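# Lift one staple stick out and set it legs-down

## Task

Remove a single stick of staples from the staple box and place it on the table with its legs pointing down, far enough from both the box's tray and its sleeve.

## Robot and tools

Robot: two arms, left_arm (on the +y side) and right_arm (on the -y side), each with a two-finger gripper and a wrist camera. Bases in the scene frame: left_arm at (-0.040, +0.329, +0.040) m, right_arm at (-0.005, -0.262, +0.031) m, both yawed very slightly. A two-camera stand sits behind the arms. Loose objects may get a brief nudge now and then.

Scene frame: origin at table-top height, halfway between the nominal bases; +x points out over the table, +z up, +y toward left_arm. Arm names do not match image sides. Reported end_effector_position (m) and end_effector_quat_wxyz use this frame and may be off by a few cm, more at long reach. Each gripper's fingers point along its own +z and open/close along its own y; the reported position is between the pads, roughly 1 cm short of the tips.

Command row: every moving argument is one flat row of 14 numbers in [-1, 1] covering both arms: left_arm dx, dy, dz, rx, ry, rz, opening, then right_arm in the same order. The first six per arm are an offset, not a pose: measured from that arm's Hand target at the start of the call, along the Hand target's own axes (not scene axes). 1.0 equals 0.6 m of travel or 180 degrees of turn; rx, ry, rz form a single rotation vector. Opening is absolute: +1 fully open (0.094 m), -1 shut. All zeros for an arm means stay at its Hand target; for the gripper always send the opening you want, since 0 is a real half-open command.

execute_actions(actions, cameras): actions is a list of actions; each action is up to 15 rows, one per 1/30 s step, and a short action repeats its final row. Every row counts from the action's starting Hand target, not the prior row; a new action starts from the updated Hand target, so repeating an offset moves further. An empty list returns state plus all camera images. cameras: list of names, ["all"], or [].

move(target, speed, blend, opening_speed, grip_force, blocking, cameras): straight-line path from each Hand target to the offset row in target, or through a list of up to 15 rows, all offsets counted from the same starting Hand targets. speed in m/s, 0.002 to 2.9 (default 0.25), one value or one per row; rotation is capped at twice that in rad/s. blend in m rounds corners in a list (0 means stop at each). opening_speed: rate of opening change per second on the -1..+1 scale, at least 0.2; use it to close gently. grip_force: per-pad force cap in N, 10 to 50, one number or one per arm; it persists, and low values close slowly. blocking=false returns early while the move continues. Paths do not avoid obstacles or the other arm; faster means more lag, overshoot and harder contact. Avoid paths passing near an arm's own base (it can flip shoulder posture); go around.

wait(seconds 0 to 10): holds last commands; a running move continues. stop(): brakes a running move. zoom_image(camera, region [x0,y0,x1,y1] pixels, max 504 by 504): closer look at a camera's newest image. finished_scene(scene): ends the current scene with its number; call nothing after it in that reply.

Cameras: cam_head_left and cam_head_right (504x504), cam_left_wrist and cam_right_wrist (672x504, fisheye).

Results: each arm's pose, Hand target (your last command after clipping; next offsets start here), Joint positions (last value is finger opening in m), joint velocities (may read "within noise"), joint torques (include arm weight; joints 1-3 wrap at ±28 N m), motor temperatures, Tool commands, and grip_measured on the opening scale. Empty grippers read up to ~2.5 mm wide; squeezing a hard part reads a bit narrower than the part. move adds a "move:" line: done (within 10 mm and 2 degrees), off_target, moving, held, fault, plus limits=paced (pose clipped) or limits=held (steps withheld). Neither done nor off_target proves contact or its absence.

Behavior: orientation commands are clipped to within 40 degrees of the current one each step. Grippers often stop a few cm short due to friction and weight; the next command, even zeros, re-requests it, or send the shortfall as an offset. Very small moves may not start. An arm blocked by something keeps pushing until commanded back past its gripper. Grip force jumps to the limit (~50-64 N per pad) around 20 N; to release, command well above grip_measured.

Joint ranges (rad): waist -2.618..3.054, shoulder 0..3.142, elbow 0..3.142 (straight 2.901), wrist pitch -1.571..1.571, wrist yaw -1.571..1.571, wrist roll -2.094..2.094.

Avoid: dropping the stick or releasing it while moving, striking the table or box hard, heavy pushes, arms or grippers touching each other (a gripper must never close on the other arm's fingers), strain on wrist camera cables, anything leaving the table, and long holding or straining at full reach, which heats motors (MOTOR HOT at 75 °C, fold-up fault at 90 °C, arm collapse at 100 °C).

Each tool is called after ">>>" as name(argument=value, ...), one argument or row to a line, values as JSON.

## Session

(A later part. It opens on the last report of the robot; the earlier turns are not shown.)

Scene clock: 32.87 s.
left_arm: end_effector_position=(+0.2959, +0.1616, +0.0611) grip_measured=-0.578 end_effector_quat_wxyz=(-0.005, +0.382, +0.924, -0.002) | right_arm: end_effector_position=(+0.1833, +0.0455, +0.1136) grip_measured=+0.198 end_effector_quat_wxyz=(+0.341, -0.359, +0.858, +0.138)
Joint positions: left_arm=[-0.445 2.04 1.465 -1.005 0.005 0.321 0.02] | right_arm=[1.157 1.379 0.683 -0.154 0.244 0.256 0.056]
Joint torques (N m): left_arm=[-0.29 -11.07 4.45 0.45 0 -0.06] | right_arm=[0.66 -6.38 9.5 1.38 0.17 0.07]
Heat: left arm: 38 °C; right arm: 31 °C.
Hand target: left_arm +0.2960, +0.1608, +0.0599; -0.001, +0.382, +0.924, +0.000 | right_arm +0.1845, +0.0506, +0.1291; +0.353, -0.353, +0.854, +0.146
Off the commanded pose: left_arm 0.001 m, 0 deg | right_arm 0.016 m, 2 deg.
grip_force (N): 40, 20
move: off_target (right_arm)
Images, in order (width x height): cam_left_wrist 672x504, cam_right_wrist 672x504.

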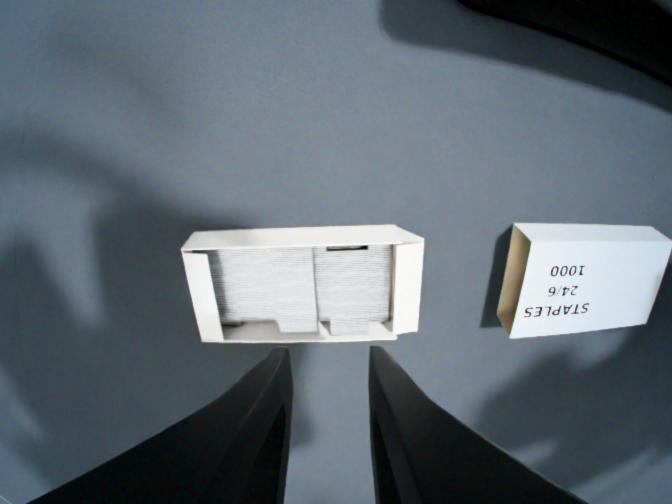

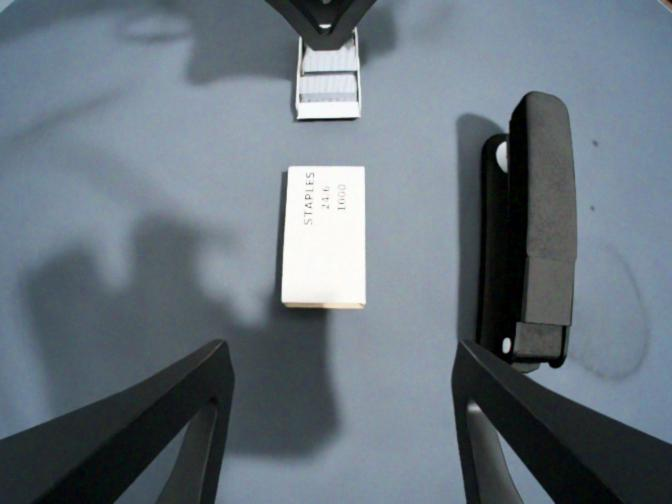

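>>> move(
  target=[0.006,-0.0113,0.07,0,0,0,-0.62,0,0,0,0,0,0,0.2],
  cameras=["cam_left_wrist","cam_right_wrist"],
  speed=0.1,
)

>>> zoom_image(
  camera="cam_left_wrist",
  region=[180, 250, 480, 450],
)

>>> zoom_image(
  camera="cam_right_wrist",
  region=[240, 0, 420, 120],
)

Scene clock: 34.67 s.
left_arm: end_effector_position=(+0.2916, +0.1583, +0.0294) grip_measured=-0.618 end_effector_quat_wxyz=(+0.009, +0.382, +0.924, -0.003) | right_arm: end_effector_position=(+0.1833, +0.0455, +0.1136) grip_measured=+0.198 end_effector_quat_wxyz=(+0.341, -0.359, +0.858, +0.138)
Joint positions: left_arm=[-0.458 2.054 1.35 -0.848 0.004 0.307 0.018] | right_arm=[1.157 1.379 0.683 -0.154 0.244 0.256 0.056]
Joint torques (N m): left_arm=[-0.36 -8.57 4.37 0.51 0 -0.07] | right_arm=[0.68 -6.39 9.48 1.38 0.17 0.08]
Heat: left arm: 38 °C; right arm: 31 °C.
Hand target: left_arm +0.2887, +0.1585, +0.0180; -0.001, +0.382, +0.924, +0.000 | right_arm +0.1845, +0.0506, +0.1291; +0.353, -0.353, +0.854, +0.146
Off the commanded pose: left_arm 0.012 m, 1 deg | right_arm 0.016 m, 2 deg.
grip_force (N): 40, 20
move: off_target (left_arm, right_arm)
Images, in order (width x height): cam_left_wrist 672x504, cam_right_wrist 672x504.

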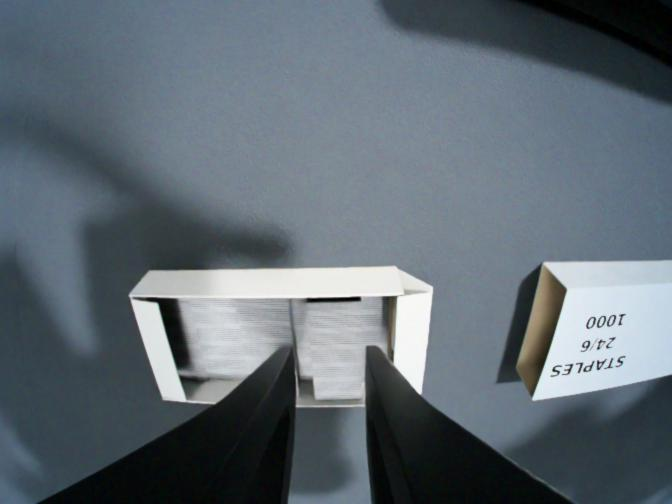

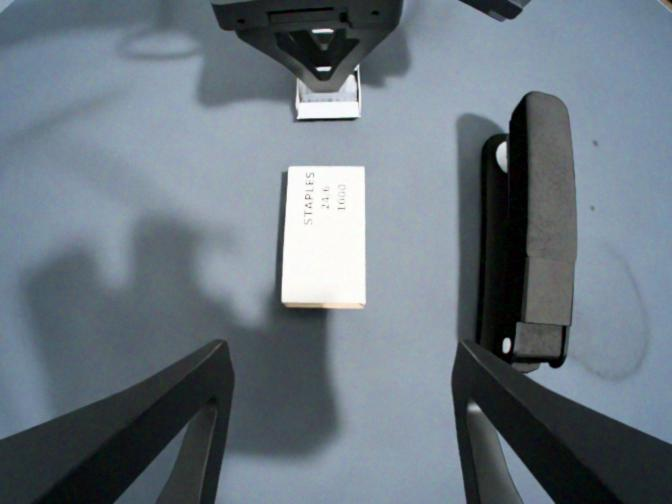

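Scaled by 1.680 from the camera's 672x504 image, which has a finer 960x720 frame.

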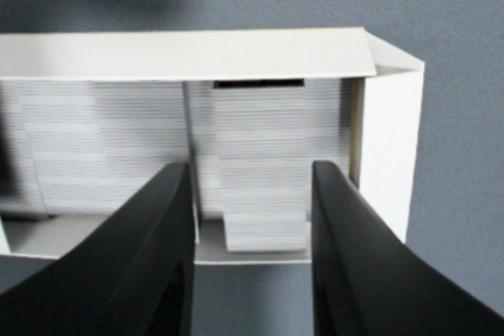

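Scaled by 2.800 from the camera's 672x504 image, which has a finer 960x720 frame.

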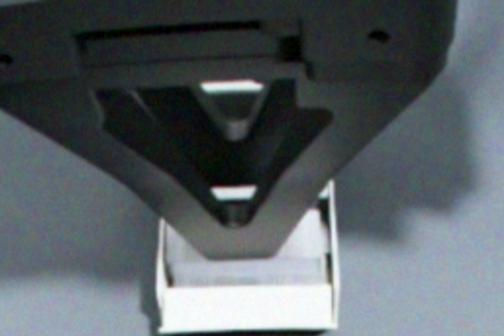

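>>> move(
  target=[
    [0.001,-0.003,0.001,0,0,0,-0.61,0,0,0,0,0,0,0.2],
    [0.0015,-0.0035,0.018,0,0,0,-0.61,0,0,0,0,0,0,0.2],
  ],
  cameras=["cam_left_wrist"],
  speed=0.04,
)

>>> zoom_image(
  camera="cam_left_wrist",
  region=[180, 250, 480, 450],
)

Scene clock: 36.37 s.
left_arm: end_effector_position=(+0.2908, +0.1573, +0.0255) grip_measured=-0.612 end_effector_quat_wxyz=(+0.012, +0.381, +0.924, -0.003) | right_arm: end_effector_position=(+0.1833, +0.0455, +0.1136) grip_measured=+0.198 end_effector_quat_wxyz=(+0.341, -0.359, +0.858, +0.138)
Joint positions: left_arm=[-0.462 2.055 1.333 -0.823 0.004 0.302 0.018] | right_arm=[1.157 1.379 0.683 -0.154 0.244 0.256 0.056]
Joint torques (N m): left_arm=[-0.49 -7.51 3.73 0.66 0 -0.06] | right_arm=[0.68 -6.39 9.5 1.38 0.17 0.07]
Heat: left arm: 38 °C; right arm: 31 °C.
Hand target: left_arm +0.2865, +0.1576, +0.0072; -0.001, +0.382, +0.924, +0.000 | right_arm +0.1845, +0.0506, +0.1291; +0.353, -0.353, +0.854, +0.146
Off the commanded pose: left_arm 0.019 m, 2 deg | right_arm 0.016 m, 2 deg.
grip_force (N): 40, 20
move: off_target (left_arm, right_arm)
Images, in order (width x height): cam_left_wrist 672x504.

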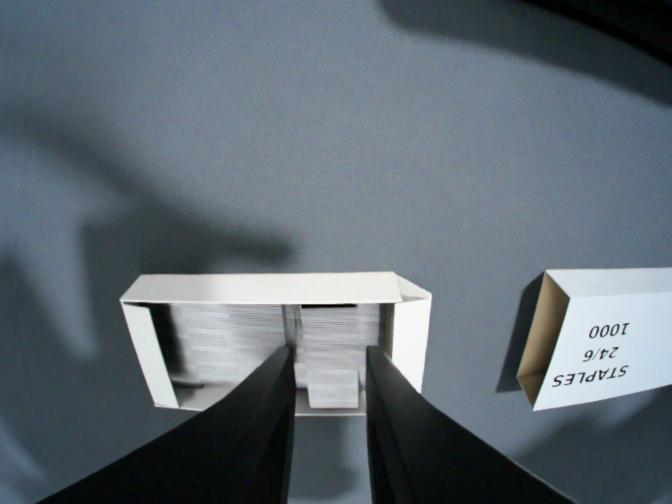

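Scaled by 1.680 from the camera's 672x504 image, which has a finer 960x720 frame.

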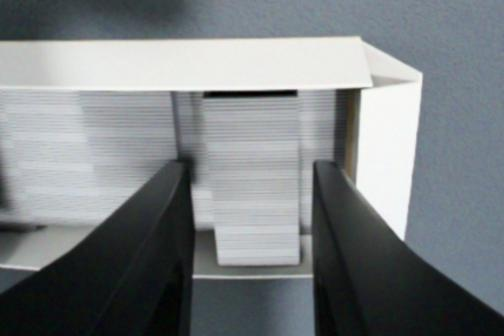

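>>> move(
  target=[
    [0,0,-0.004,0,0,0,-0.61,0,0,0,0,0,0,0.2],
    [0,-0.001,-0.004,0,0,0,-0.64,0,0,0,0,0,0,0.2],
  ],
  cameras=["cam_left_wrist","cam_right_wrist"],
  speed=0.04,
  opening_speed=0.2,
)

>>> zoom_image(
  camera="cam_left_wrist",
  region=[180, 250, 480, 450],
)

>>> zoom_image(
  camera="cam_right_wrist",
  region=[240, 0, 420, 120],
)

Scene clock: 38.30 s.
left_arm: end_effector_position=(+0.2911, +0.1576, +0.0255) grip_measured=-0.638 end_effector_quat_wxyz=(+0.013, +0.381, +0.924, -0.001) | right_arm: end_effector_position=(+0.1833, +0.0455, +0.1136) grip_measured=+0.198 end_effector_quat_wxyz=(+0.341, -0.359, +0.858, +0.138)
Joint positions: left_arm=[-0.463 2.055 1.333 -0.823 -0.001 0.3 0.017] | right_arm=[1.157 1.379 0.683 -0.154 0.244 0.256 0.056]
Joint torques (N m): left_arm=[-0.49 -7.86 3.96 0.58 0.06 -0.06] | right_arm=[0.68 -6.39 9.5 1.38 0.16 0.08]
Heat: left arm: 38 °C; right arm: 31 °C.
Hand target: left_arm +0.2861, +0.1571, +0.0096; -0.001, +0.382, +0.924, +0.000 | right_arm +0.1845, +0.0506, +0.1291; +0.353, -0.353, +0.854, +0.146
Off the commanded pose: left_arm 0.017 m, 2 deg | right_arm 0.016 m, 2 deg.
grip_force (N): 40, 20
move: off_target (left_arm, right_arm); target 2's new opening was sent with left_arm's hand 0.017 m and 2 deg from that target
Images, in order (width x height): cam_left_wrist 672x504, cam_right_wrist 672x504.

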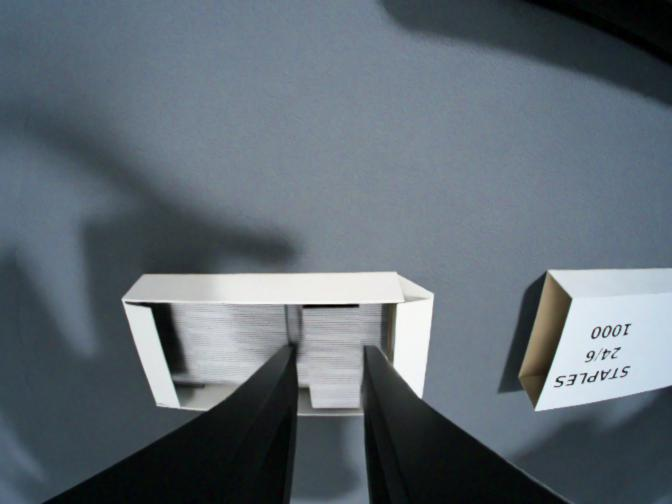

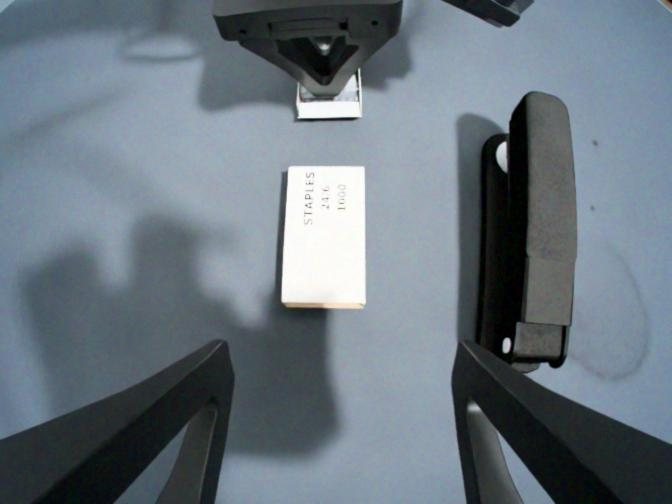

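Scaled by 1.680 from the camera's 672x504 image, which has a finer 960x720 frame.

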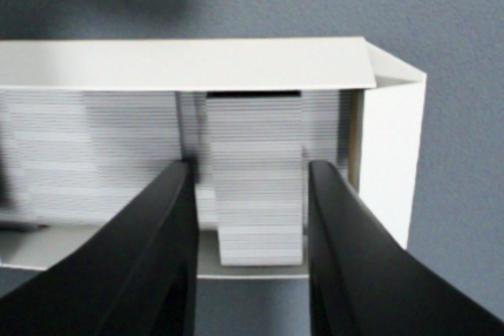

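Scaled by 2.800 from the camera's 672x504 image, which has a finer 960x720 frame.

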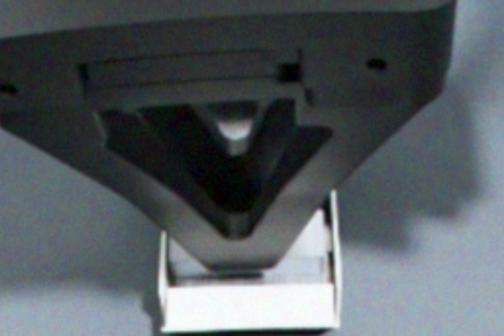

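>>> move(
  target=[0,0,-0.012,0,0,0,-0.635,0,0,0,0,0,0,0.2],
  cameras=["cam_left_wrist"],
  speed=0.06,
)

>>> zoom_image(
  camera="cam_left_wrist",
  region=[180, 250, 480, 450],
)

Scene clock: 39.67 s.
left_arm: end_effector_position=(+0.2910, +0.1576, +0.0255) grip_measured=-0.637 end_effector_quat_wxyz=(+0.013, +0.381, +0.924, -0.001) | right_arm: end_effector_position=(+0.1833, +0.0455, +0.1136) grip_measured=+0.198 end_effector_quat_wxyz=(+0.341, -0.359, +0.858, +0.138)
Joint positions: left_arm=[-0.463 2.055 1.333 -0.823 -0.001 0.3 0.017] | right_arm=[1.157 1.379 0.683 -0.154 0.244 0.256 0.056]
Joint torques (N m): left_arm=[-0.5 -8.79 4.83 0.36 0.06 -0.06] | right_arm=[0.66 -6.39 9.5 1.38 0.16 0.07]
Heat: left arm: 38 °C; right arm: 31 °C.
Hand target: left_arm +0.2861, +0.1571, +0.0168; -0.001, +0.382, +0.924, +0.000 | right_arm +0.1845, +0.0506, +0.1291; +0.353, -0.353, +0.854, +0.146
Off the commanded pose: left_arm 0.010 m, 2 deg | right_arm 0.016 m, 2 deg.
grip_force (N): 40, 20
move: off_target (right_arm)
Images, in order (width x height): cam_left_wrist 672x504.

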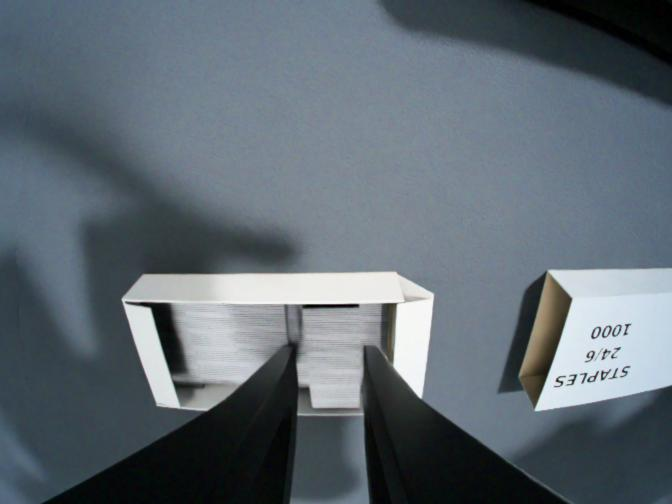

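Scaled by 1.680 from the camera's 672x504 image, which has a finer 960x720 frame.

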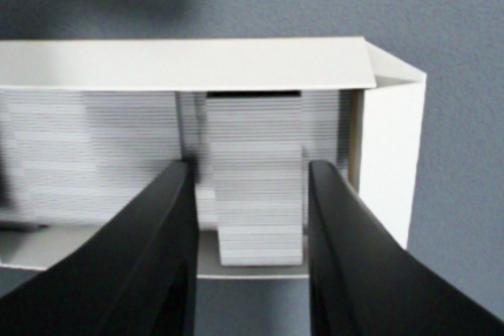

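>>> move(
  target=[
    [0,-0.001,-0.014,0,0,0,-0.635,0,0,0,0,0,0,0.2],
    [0,-0.0025,-0.008,0,0,0,-0.635,0,0,0,0,0,0,0.2],
  ],
  cameras=["cam_left_wrist"],
  speed=0.06,
)

>>> zoom_image(
  camera="cam_left_wrist",
  region=[180, 250, 480, 450],
)

Scene clock: 40.93 s.
left_arm: end_effector_position=(+0.2852, +0.1584, +0.0254) grip_measured=-0.637 end_effector_quat_wxyz=(+0.002, +0.382, +0.924, +0.000) | right_arm: end_effector_position=(+0.1833, +0.0455, +0.1136) grip_measured=+0.198 end_effector_quat_wxyz=(+0.341, -0.359, +0.858, +0.138)
Joint positions: left_arm=[-0.469 2.055 1.333 -0.846 -0.001 0.297 0.017] | right_arm=[1.157 1.379 0.683 -0.154 0.244 0.256 0.056]
Joint torques (N m): left_arm=[-0.38 -9.5 5.22 0.38 0.06 -0.07] | right_arm=[0.68 -6.39 9.48 1.38 0.17 0.07]
Heat: left arm: 38 °C; right arm: 31 °C.
Hand target: left_arm +0.2851, +0.1561, +0.0216; -0.001, +0.382, +0.924, +0.000 | right_arm +0.1845, +0.0506, +0.1291; +0.353, -0.353, +0.854, +0.146
Off the commanded pose: left_arm 0.004 m, 0 deg | right_arm 0.016 m, 2 deg.
grip_force (N): 40, 20
move: off_target (right_arm)
Images, in order (width x height): cam_left_wrist 672x504.

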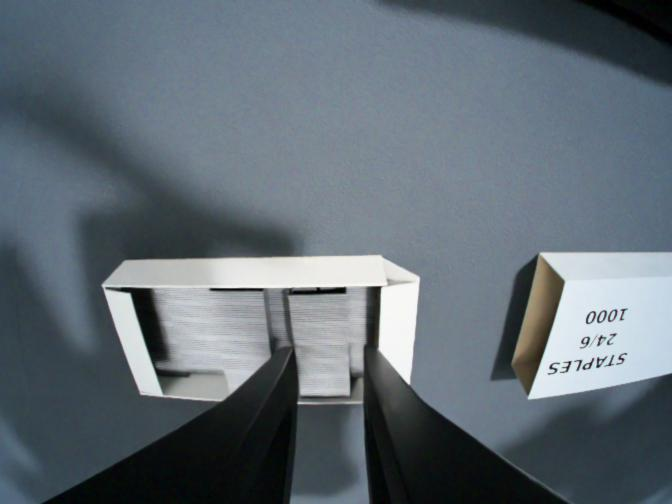

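Scaled by 1.680 from the camera's 672x504 image, which has a finer 960x720 frame.

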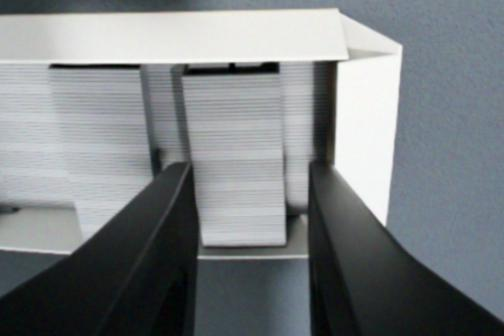

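>>> move(
  target=[-0.003,0.004,-0.004,0,0,0,-0.635,0,0,0,0,0,0,0.2],
  cameras=["cam_left_wrist","cam_right_wrist"],
  speed=0.06,
)

>>> zoom_image(
  camera="cam_left_wrist",
  region=[180, 250, 480, 450],
)

>>> zoom_image(
  camera="cam_right_wrist",
  region=[240, 0, 420, 120],
)

Scene clock: 41.87 s.
left_arm: end_effector_position=(+0.2851, +0.1585, +0.0254) grip_measured=-0.637 end_effector_quat_wxyz=(+0.001, +0.382, +0.924, +0.000) | right_arm: end_effector_position=(+0.1833, +0.0455, +0.1136) grip_measured=+0.198 end_effector_quat_wxyz=(+0.341, -0.359, +0.858, +0.138)
Joint positions: left_arm=[-0.469 2.055 1.333 -0.846 -0.001 0.297 0.017] | right_arm=[1.157 1.379 0.683 -0.154 0.244 0.256 0.056]
Joint torques (N m): left_arm=[-0.01 -9.21 6.45 0.27 0.05 -0.01] | right_arm=[0.68 -6.41 9.5 1.38 0.17 0.07]
Heat: left arm: 38 °C; right arm: 31 °C.
Hand target: left_arm +0.2881, +0.1565, +0.0240; -0.001, +0.382, +0.924, +0.000 | right_arm +0.1845, +0.0506, +0.1291; +0.353, -0.353, +0.854, +0.146
Off the commanded pose: left_arm 0.004 m, 0 deg | right_arm 0.016 m, 2 deg.
grip_force (N): 40, 20
move: off_target (right_arm)
Images, in order (width x height): cam_left_wrist 672x504, cam_right_wrist 672x504.

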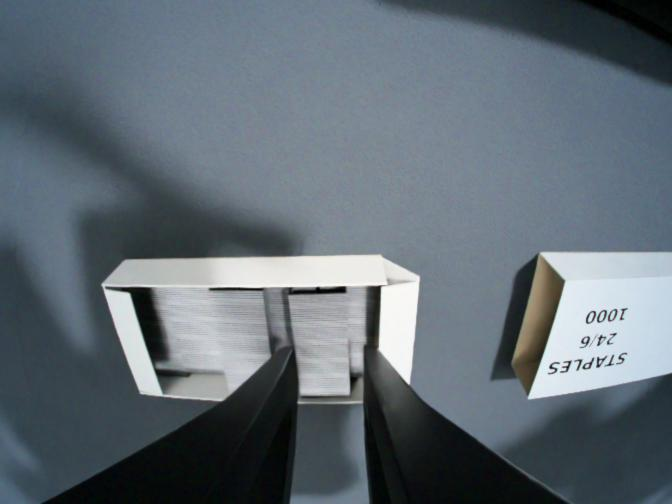

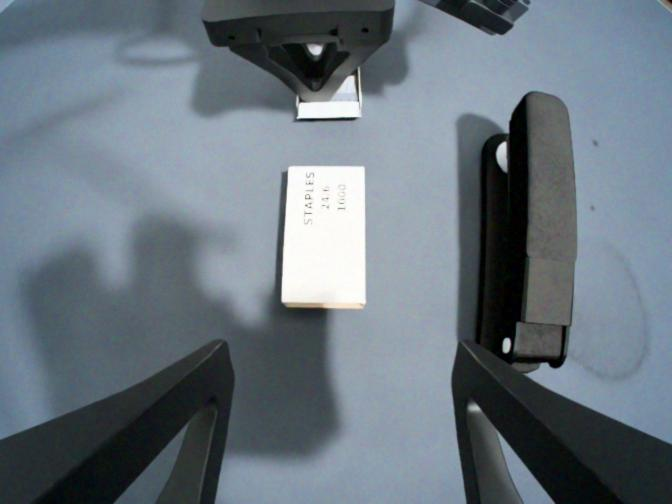

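Scaled by 1.680 from the camera's 672x504 image, which has a finer 960x720 frame.

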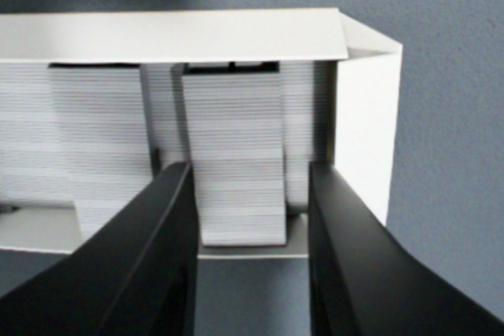

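Scaled by 2.800 from the camera's 672x504 image, which has a finer 960x720 frame.

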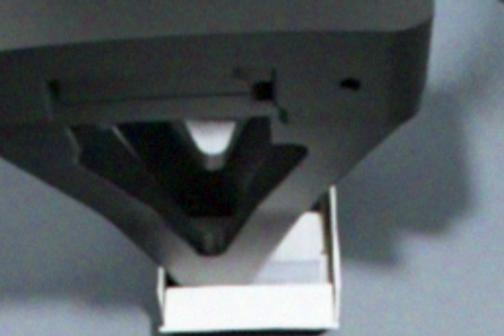

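>>> move(
  target=[-0.006,0.003,-0.016,0,0,0,-0.635,0,0,0,0,0,0,0.2],
  cameras=["cam_left_wrist","cam_right_wrist"],
  speed=0.06,
)

>>> zoom_image(
  camera="cam_left_wrist",
  region=[180, 230, 480, 430],
)

>>> zoom_image(
  camera="cam_right_wrist",
  region=[240, 0, 420, 120],
)

Scene clock: 43.07 s.
left_arm: end_effector_position=(+0.2885, +0.1567, +0.0342) grip_measured=-0.637 end_effector_quat_wxyz=(+0.000, +0.382, +0.924, +0.001) | right_arm: end_effector_position=(+0.1833, +0.0455, +0.1136) grip_measured=+0.198 end_effector_quat_wxyz=(+0.341, -0.359, +0.858, +0.138)
Joint positions: left_arm=[-0.469 2.055 1.372 -0.888 -0.001 0.297 0.017] | right_arm=[1.157 1.379 0.683 -0.154 0.244 0.256 0.056]
Joint torques (N m): left_arm=[0.13 -9.5 6.45 0.27 0.05 0.01] | right_arm=[0.68 -6.41 9.48 1.38 0.17 0.07]
Heat: left arm: 38 °C; right arm: 31 °C.
Hand target: left_arm +0.2918, +0.1553, +0.0335; -0.001, +0.382, +0.924, +0.000 | right_arm +0.1845, +0.0506, +0.1291; +0.353, -0.353, +0.854, +0.146
Off the commanded pose: left_arm 0.004 m, 0 deg | right_arm 0.016 m, 2 deg.
grip_force (N): 40, 20
move: off_target (right_arm)
Images, in order (width x height): cam_left_wrist 672x504, cam_right_wrist 672x504.

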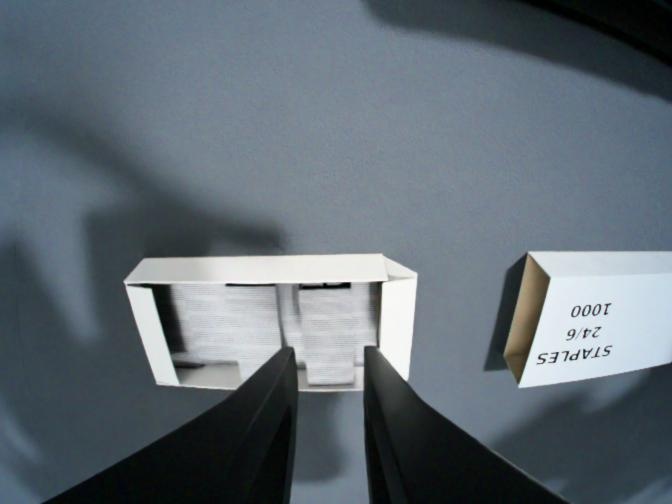

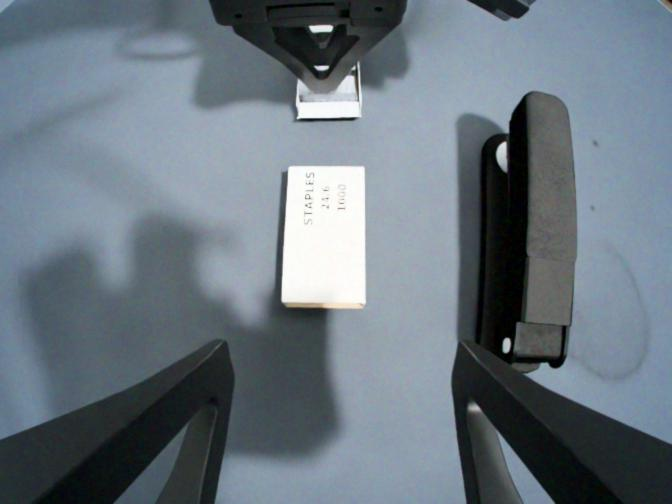

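Scaled by 1.680 from the camera's 672x504 image, which has a finer 960x720 frame.

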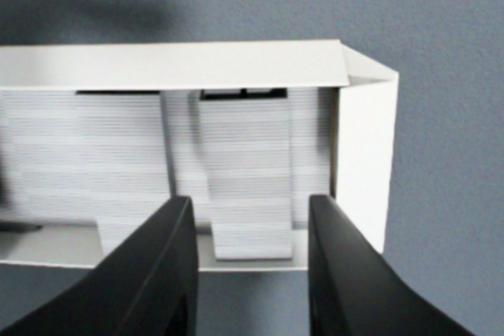

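Scaled by 2.800 from the camera's 672x504 image, which has a finer 960x720 frame.

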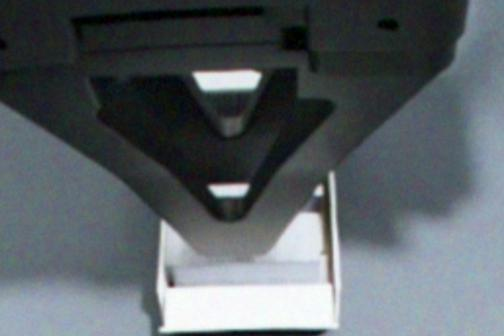

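>>> move(
  target=[0.004,-0.001,0.022,0,0,0,-0.635,0,0,0,0,0,0,0.2],
  cameras=["cam_left_wrist","cam_right_wrist"],
  speed=0.06,
)

>>> zoom_image(
  camera="cam_left_wrist",
  region=[180, 240, 480, 440],
)

>>> zoom_image(
  camera="cam_right_wrist",
  region=[240, 0, 420, 120],
)

Scene clock: 44.50 s.
left_arm: end_effector_position=(+0.2927, +0.1544, +0.0329) grip_measured=-0.637 end_effector_quat_wxyz=(+0.011, +0.382, +0.924, -0.001) | right_arm: end_effector_position=(+0.1833, +0.0455, +0.1136) grip_measured=+0.198 end_effector_quat_wxyz=(+0.341, -0.359, +0.858, +0.138)
Joint positions: left_arm=[-0.469 2.055 1.366 -0.86 -0.001 0.297 0.017] | right_arm=[1.157 1.379 0.683 -0.154 0.244 0.256 0.056]
Joint torques (N m): left_arm=[0.16 -8.53 4.23 0.5 0.06 0.01] | right_arm=[0.68 -6.41 9.5 1.38 0.17 0.08]
Heat: left arm: 38 °C; right arm: 31 °C.
Hand target: left_arm +0.2897, +0.1566, +0.0203; -0.001, +0.382, +0.924, +0.000 | right_arm +0.1845, +0.0506, +0.1291; +0.353, -0.353, +0.854, +0.146
Off the commanded pose: left_arm 0.013 m, 1 deg | right_arm 0.016 m, 2 deg.
grip_force (N): 40, 20
move: off_target (left_arm, right_arm)
Images, in order (width x height): cam_left_wrist 672x504, cam_right_wrist 672x504.

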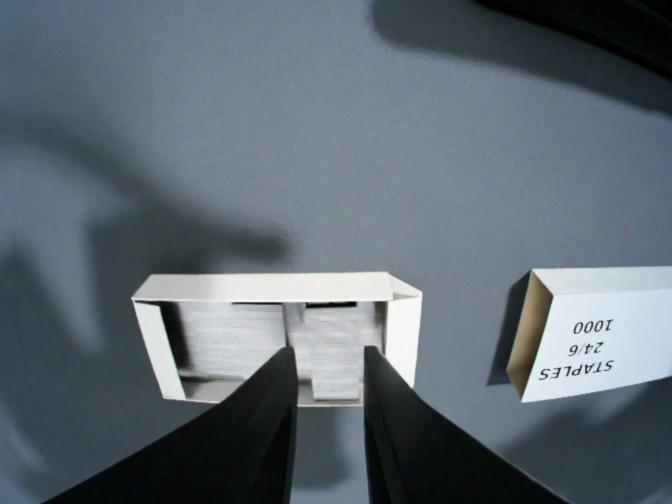

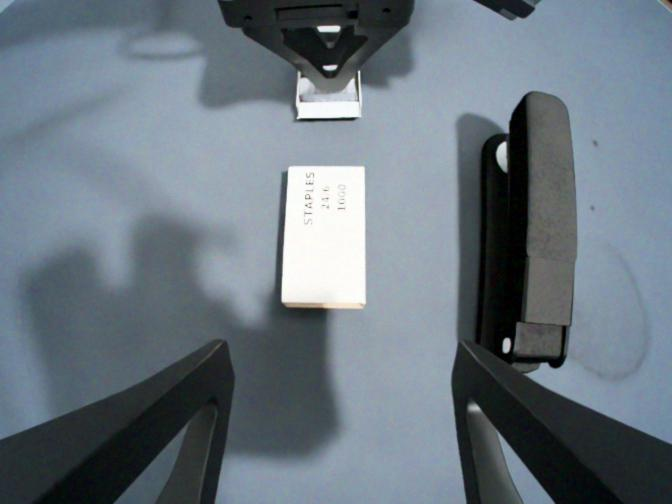

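Scaled by 1.680 from the camera's 672x504 image, which has a finer 960x720 frame.

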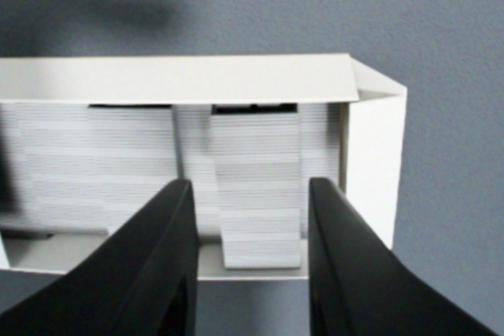

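Scaled by 2.800 from the camera's 672x504 image, which has a finer 960x720 frame.

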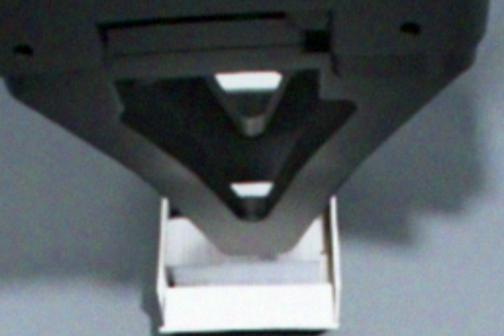

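>>> move(
  target=[
    [0.003,-0.003,0.001,0,0,0,-0.635,0,0,0,0,0,0,0.2],
  ],
  cameras=["cam_left_wrist"],
  speed=0.06,
)

>>> zoom_image(
  camera="cam_left_wrist",
  region=[180, 240, 480, 440],
)

Scene clock: 45.40 s.
left_arm: end_effector_position=(+0.2902, +0.1558, +0.0301) grip_measured=-0.637 end_effector_quat_wxyz=(+0.008, +0.382, +0.924, +0.000) | right_arm: end_effector_position=(+0.1833, +0.0455, +0.1136) grip_measured=+0.198 end_effector_quat_wxyz=(+0.341, -0.359, +0.858, +0.138)
Joint positions: left_arm=[-0.469 2.055 1.354 -0.854 -0.001 0.297 0.017] | right_arm=[1.157 1.379 0.683 -0.154 0.244 0.256 0.056]
Joint torques (N m): left_arm=[-0.09 -8.95 4.19 0.5 0.06 -0.02] | right_arm=[0.66 -6.39 9.48 1.38 0.17 0.07]
Heat: left arm: 38 °C; right arm: 31 °C.
Hand target: left_arm +0.2872, +0.1566, +0.0198; -0.001, +0.382, +0.924, +0.000 | right_arm +0.1845, +0.0506, +0.1291; +0.353, -0.353, +0.854, +0.146
Off the commanded pose: left_arm 0.011 m, 1 deg | right_arm 0.016 m, 2 deg.
grip_force (N): 40, 20
move: off_target (left_arm, right_arm)
Images, in order (width x height): cam_left_wrist 672x504.

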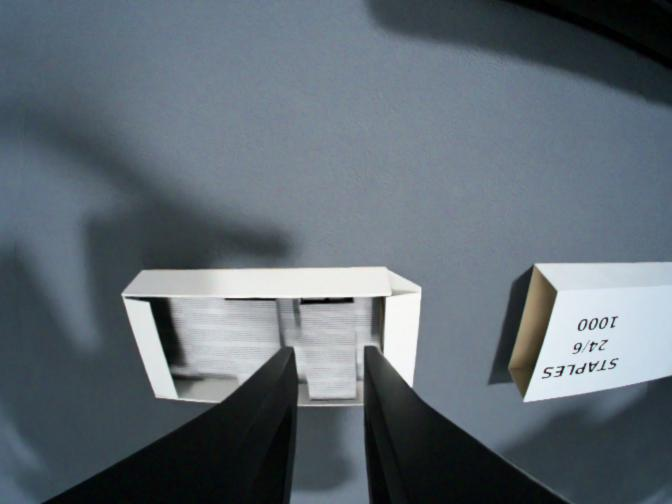

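Scaled by 1.680 from the camera's 672x504 image, which has a finer 960x720 frame.

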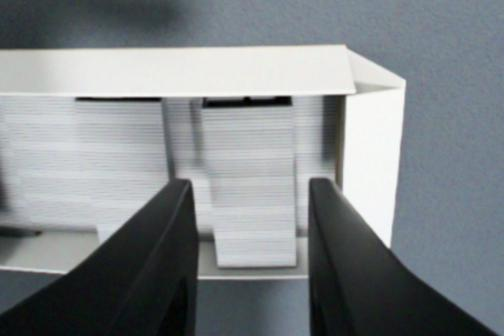

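>>> move(
  target=[0.001,0,0.021,0,0,0,-0.635,0,0,0,0,0,0,0.2],
  cameras=["cam_left_wrist","cam_right_wrist"],
  speed=0.05,
)

>>> zoom_image(
  camera="cam_left_wrist",
  region=[180, 240, 480, 440],
)

Scene clock: 46.47 s.
left_arm: end_effector_position=(+0.2897, +0.1560, +0.0198) grip_measured=-0.637 end_effector_quat_wxyz=(+0.010, +0.382, +0.924, +0.000) | right_arm: end_effector_position=(+0.1833, +0.0455, +0.1136) grip_measured=+0.198 end_effector_quat_wxyz=(+0.341, -0.359, +0.858, +0.138)
Joint positions: left_arm=[-0.469 2.068 1.329 -0.812 -0.001 0.297 0.017] | right_arm=[1.157 1.379 0.683 -0.154 0.244 0.256 0.056]
Joint torques (N m): left_arm=[-0.05 -8.4 4.16 0.53 0.06 -0.02] | right_arm=[0.68 -6.39 9.5 1.38 0.16 0.07]
Heat: left arm: 38 °C; right arm: 31 °C.
Hand target: left_arm +0.2867, +0.1570, +0.0071; -0.001, +0.382, +0.924, +0.000 | right_arm +0.1845, +0.0506, +0.1291; +0.353, -0.353, +0.854, +0.146
Off the commanded pose: left_arm 0.013 m, 1 deg | right_arm 0.016 m, 2 deg.
grip_force (N): 40, 20
move: off_target (left_arm, right_arm)
Images, in order (width x height): cam_left_wrist 672x504, cam_right_wrist 672x504.

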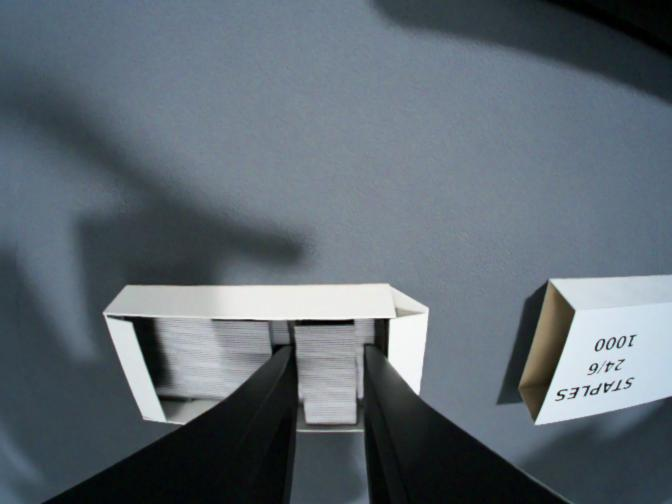

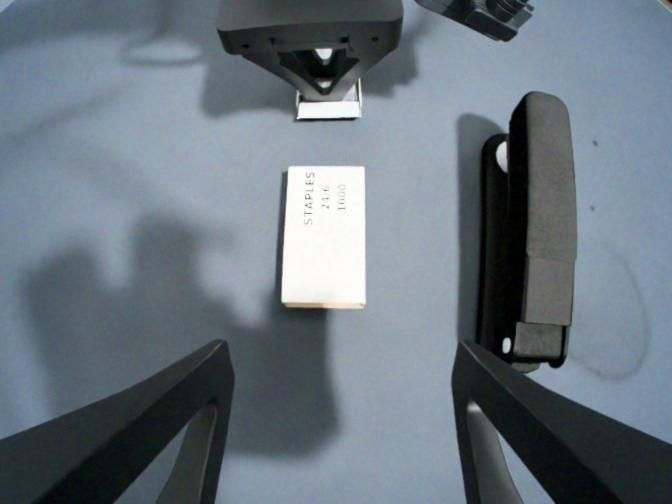

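Scaled by 1.680 from the camera's 672x504 image, which has a finer 960x720 frame.

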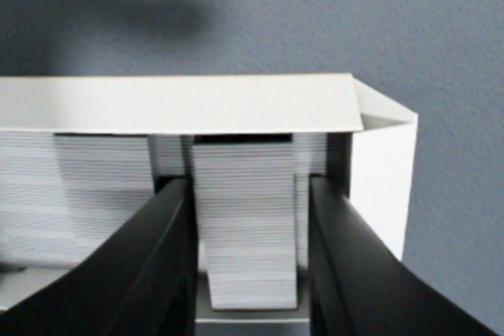

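In the gaps. Grip and lift.

>>> move(
  target=[
    [0,0,0.001,0,0,0,-0.86,0,0,0,0,0,0,0.2],
    [0,0,-0.1,0,0,0,-0.86,0,0,0,0,0,0,0.2],
  ],
  cameras=["cam_left_wrist","cam_right_wrist"],
  speed=0.08,
  opening_speed=0.4,
  grip_force=[25, 20],
)

>>> zoom_image(
  camera="cam_left_wrist",
  region=[180, 200, 480, 450],
)

Scene clock: 48.90 s.
left_arm: end_effector_position=(+0.2804, +0.1609, +0.0519) grip_measured=-0.730 end_effector_quat_wxyz=(-0.022, +0.382, +0.924, +0.003) | right_arm: end_effector_position=(+0.1833, +0.0455, +0.1136) grip_measured=+0.198 end_effector_quat_wxyz=(+0.341, -0.359, +0.858, +0.138)
Joint positions: left_arm=[-0.469 2.035 1.418 -0.997 -0.001 0.297 0.013] | right_arm=[1.157 1.379 0.683 -0.154 0.244 0.256 0.056]
Joint torques (N m): left_arm=[-0.05 -13.37 6.31 0.19 0.06 -0.02] | right_arm=[0.68 -6.41 9.48 1.38 0.17 0.08]
Heat: left arm: 38 °C; right arm: 32 °C.
Hand target: left_arm +0.2868, +0.1570, +0.0672; -0.001, +0.382, +0.924, +0.000 | right_arm +0.1845, +0.0506, +0.1291; +0.353, -0.353, +0.854, +0.146
Off the commanded pose: left_arm 0.017 m, 2 deg | right_arm 0.016 m, 2 deg.
grip_force (N): 25, 20
move: off_target (left_arm, right_arm)
Images, in order (width x height): cam_left_wrist 672x504, cam_right_wrist 672x504.

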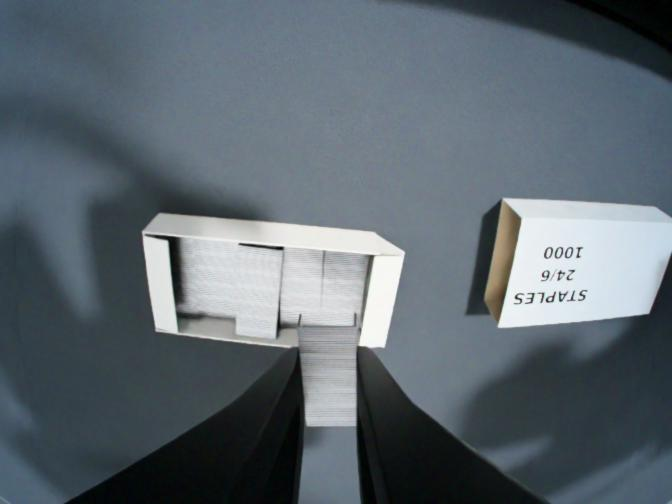

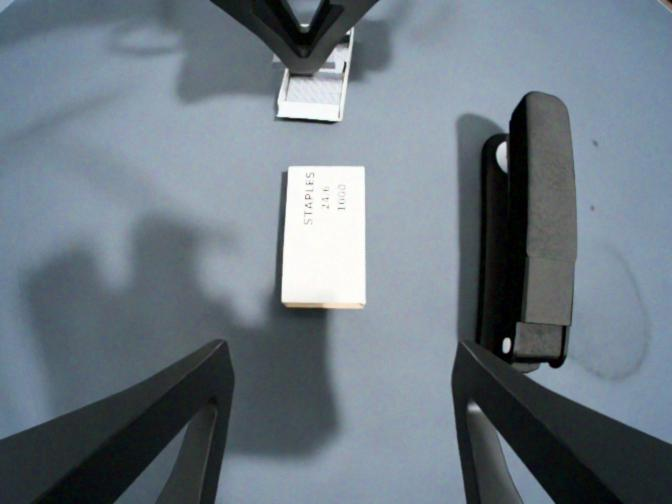

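Scaled by 1.680 from the camera's 672x504 image, which has a finer 960x720 frame.

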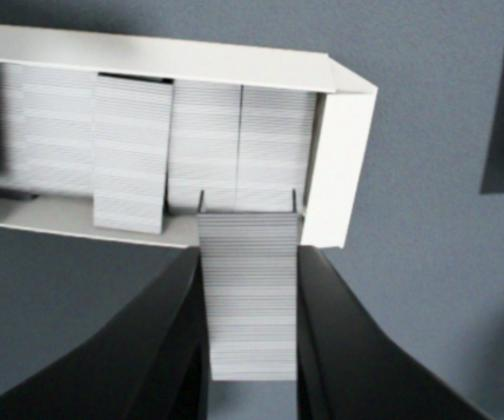

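>>> move(
  target=[
    [0.153,0.153,-0.02,0,0,0,-0.86,0,0,0,0,0,0,0.2],
    [0.153,0.153,0.09,0,0,0,-0.86,0,0,0,0,0,0,0.2],
    [0.153,0.153,0.118,0,0,0,-0.86,0,0,0,0,0,0,0.2],
  ],
  cameras=["cam_left_wrist"],
  speed=[0.25,0.1,0.025],
  blend=[0.01,0.002,0],
)

>>> zoom_image(
  camera="cam_left_wrist",
  region=[180, 250, 480, 450],
)

Scene clock: 51.27 s.
left_arm: end_effector_position=(+0.2906, +0.2899, +0.0122) grip_measured=-0.730 end_effector_quat_wxyz=(+0.008, +0.376, +0.926, +0.007) | right_arm: end_effector_position=(+0.1833, +0.0455, +0.1136) grip_measured=+0.198 end_effector_quat_wxyz=(+0.341, -0.359, +0.858, +0.138)
Joint positions: left_arm=[-0.108 1.955 1.121 -0.718 -0.009 0.646 0.013] | right_arm=[1.157 1.379 0.683 -0.154 0.244 0.256 0.056]
Joint torques (N m): left_arm=[-0.43 -6.41 3.37 0.69 0.14 0.06] | right_arm=[0.66 -6.39 9.5 1.38 0.16 0.08]
Heat: left arm: 38 °C; right arm: 32 °C.
Hand target: left_arm +0.2864, +0.2868, -0.0037; -0.001, +0.382, +0.924, +0.000 | right_arm +0.1845, +0.0506, +0.1291; +0.353, -0.353, +0.854, +0.146
Off the commanded pose: left_arm 0.017 m, 1 deg | right_arm 0.016 m, 2 deg.
grip_force (N): 25, 20
move: off_target (left_arm, right_arm)
Images, in order (width x height): cam_left_wrist 672x504.

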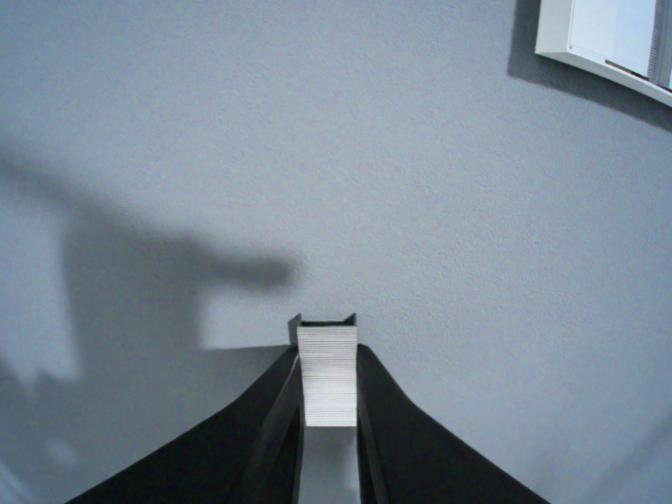

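Scaled by 1.680 from the camera's 672x504 image, which has a finer 960x720 frame.

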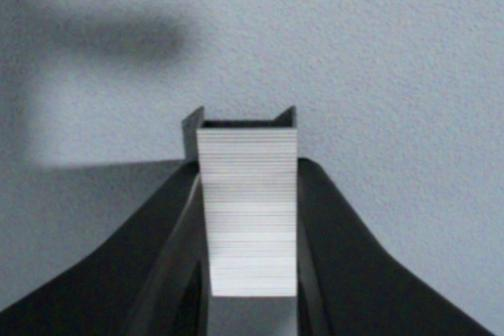

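In contact as before. Release and lift.

>>> move(
  target=[
    [0,0,-0.006,0,0,0,-0.5,0,0,0,0,0,0,0.2],
    [0,0,-0.12,0,0,0,-0.5,0,0,0,0,0,0,0.2],
  ],
  cameras=["cam_left_wrist"],
  speed=[0.03,0.12],
  opening_speed=0.4,
)

Scene clock: 53.87 s.
left_arm: end_effector_position=(+0.2821, +0.2920, +0.0578) grip_measured=-0.502 end_effector_quat_wxyz=(-0.017, +0.377, +0.926, +0.003) | right_arm: end_effector_position=(+0.1833, +0.0455, +0.1136) grip_measured=+0.198 end_effector_quat_wxyz=(+0.341, -0.359, +0.858, +0.138)
Joint positions: left_arm=[-0.108 1.883 1.226 -0.944 -0.015 0.646 0.023] | right_arm=[1.157 1.379 0.683 -0.154 0.244 0.256 0.056]
Joint torques (N m): left_arm=[-0.44 -11.08 6.01 0.21 0.19 0.05] | right_arm=[0.68 -6.39 9.5 1.38 0.17 0.07]
Heat: left arm: 38 °C; right arm: 32 °C.
Hand target: left_arm +0.2865, +0.2868, +0.0684; -0.001, +0.382, +0.924, +0.000 | right_arm +0.1845, +0.0506, +0.1291; +0.353, -0.353, +0.854, +0.146
Off the commanded pose: left_arm 0.013 m, 2 deg | right_arm 0.016 m, 2 deg.
grip_force (N): 25, 20
move: off_target (left_arm, right_arm)
Images, in order (width x height): cam_left_wrist 672x504.

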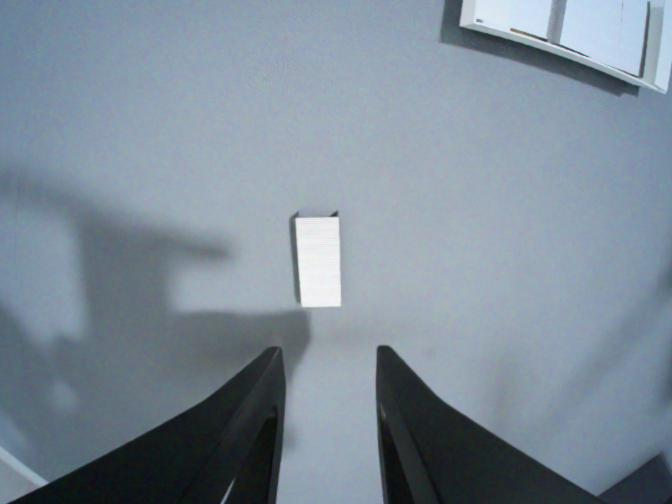

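>>> finished_scene(
  scene=2,
)

The scene is finished: the task was done.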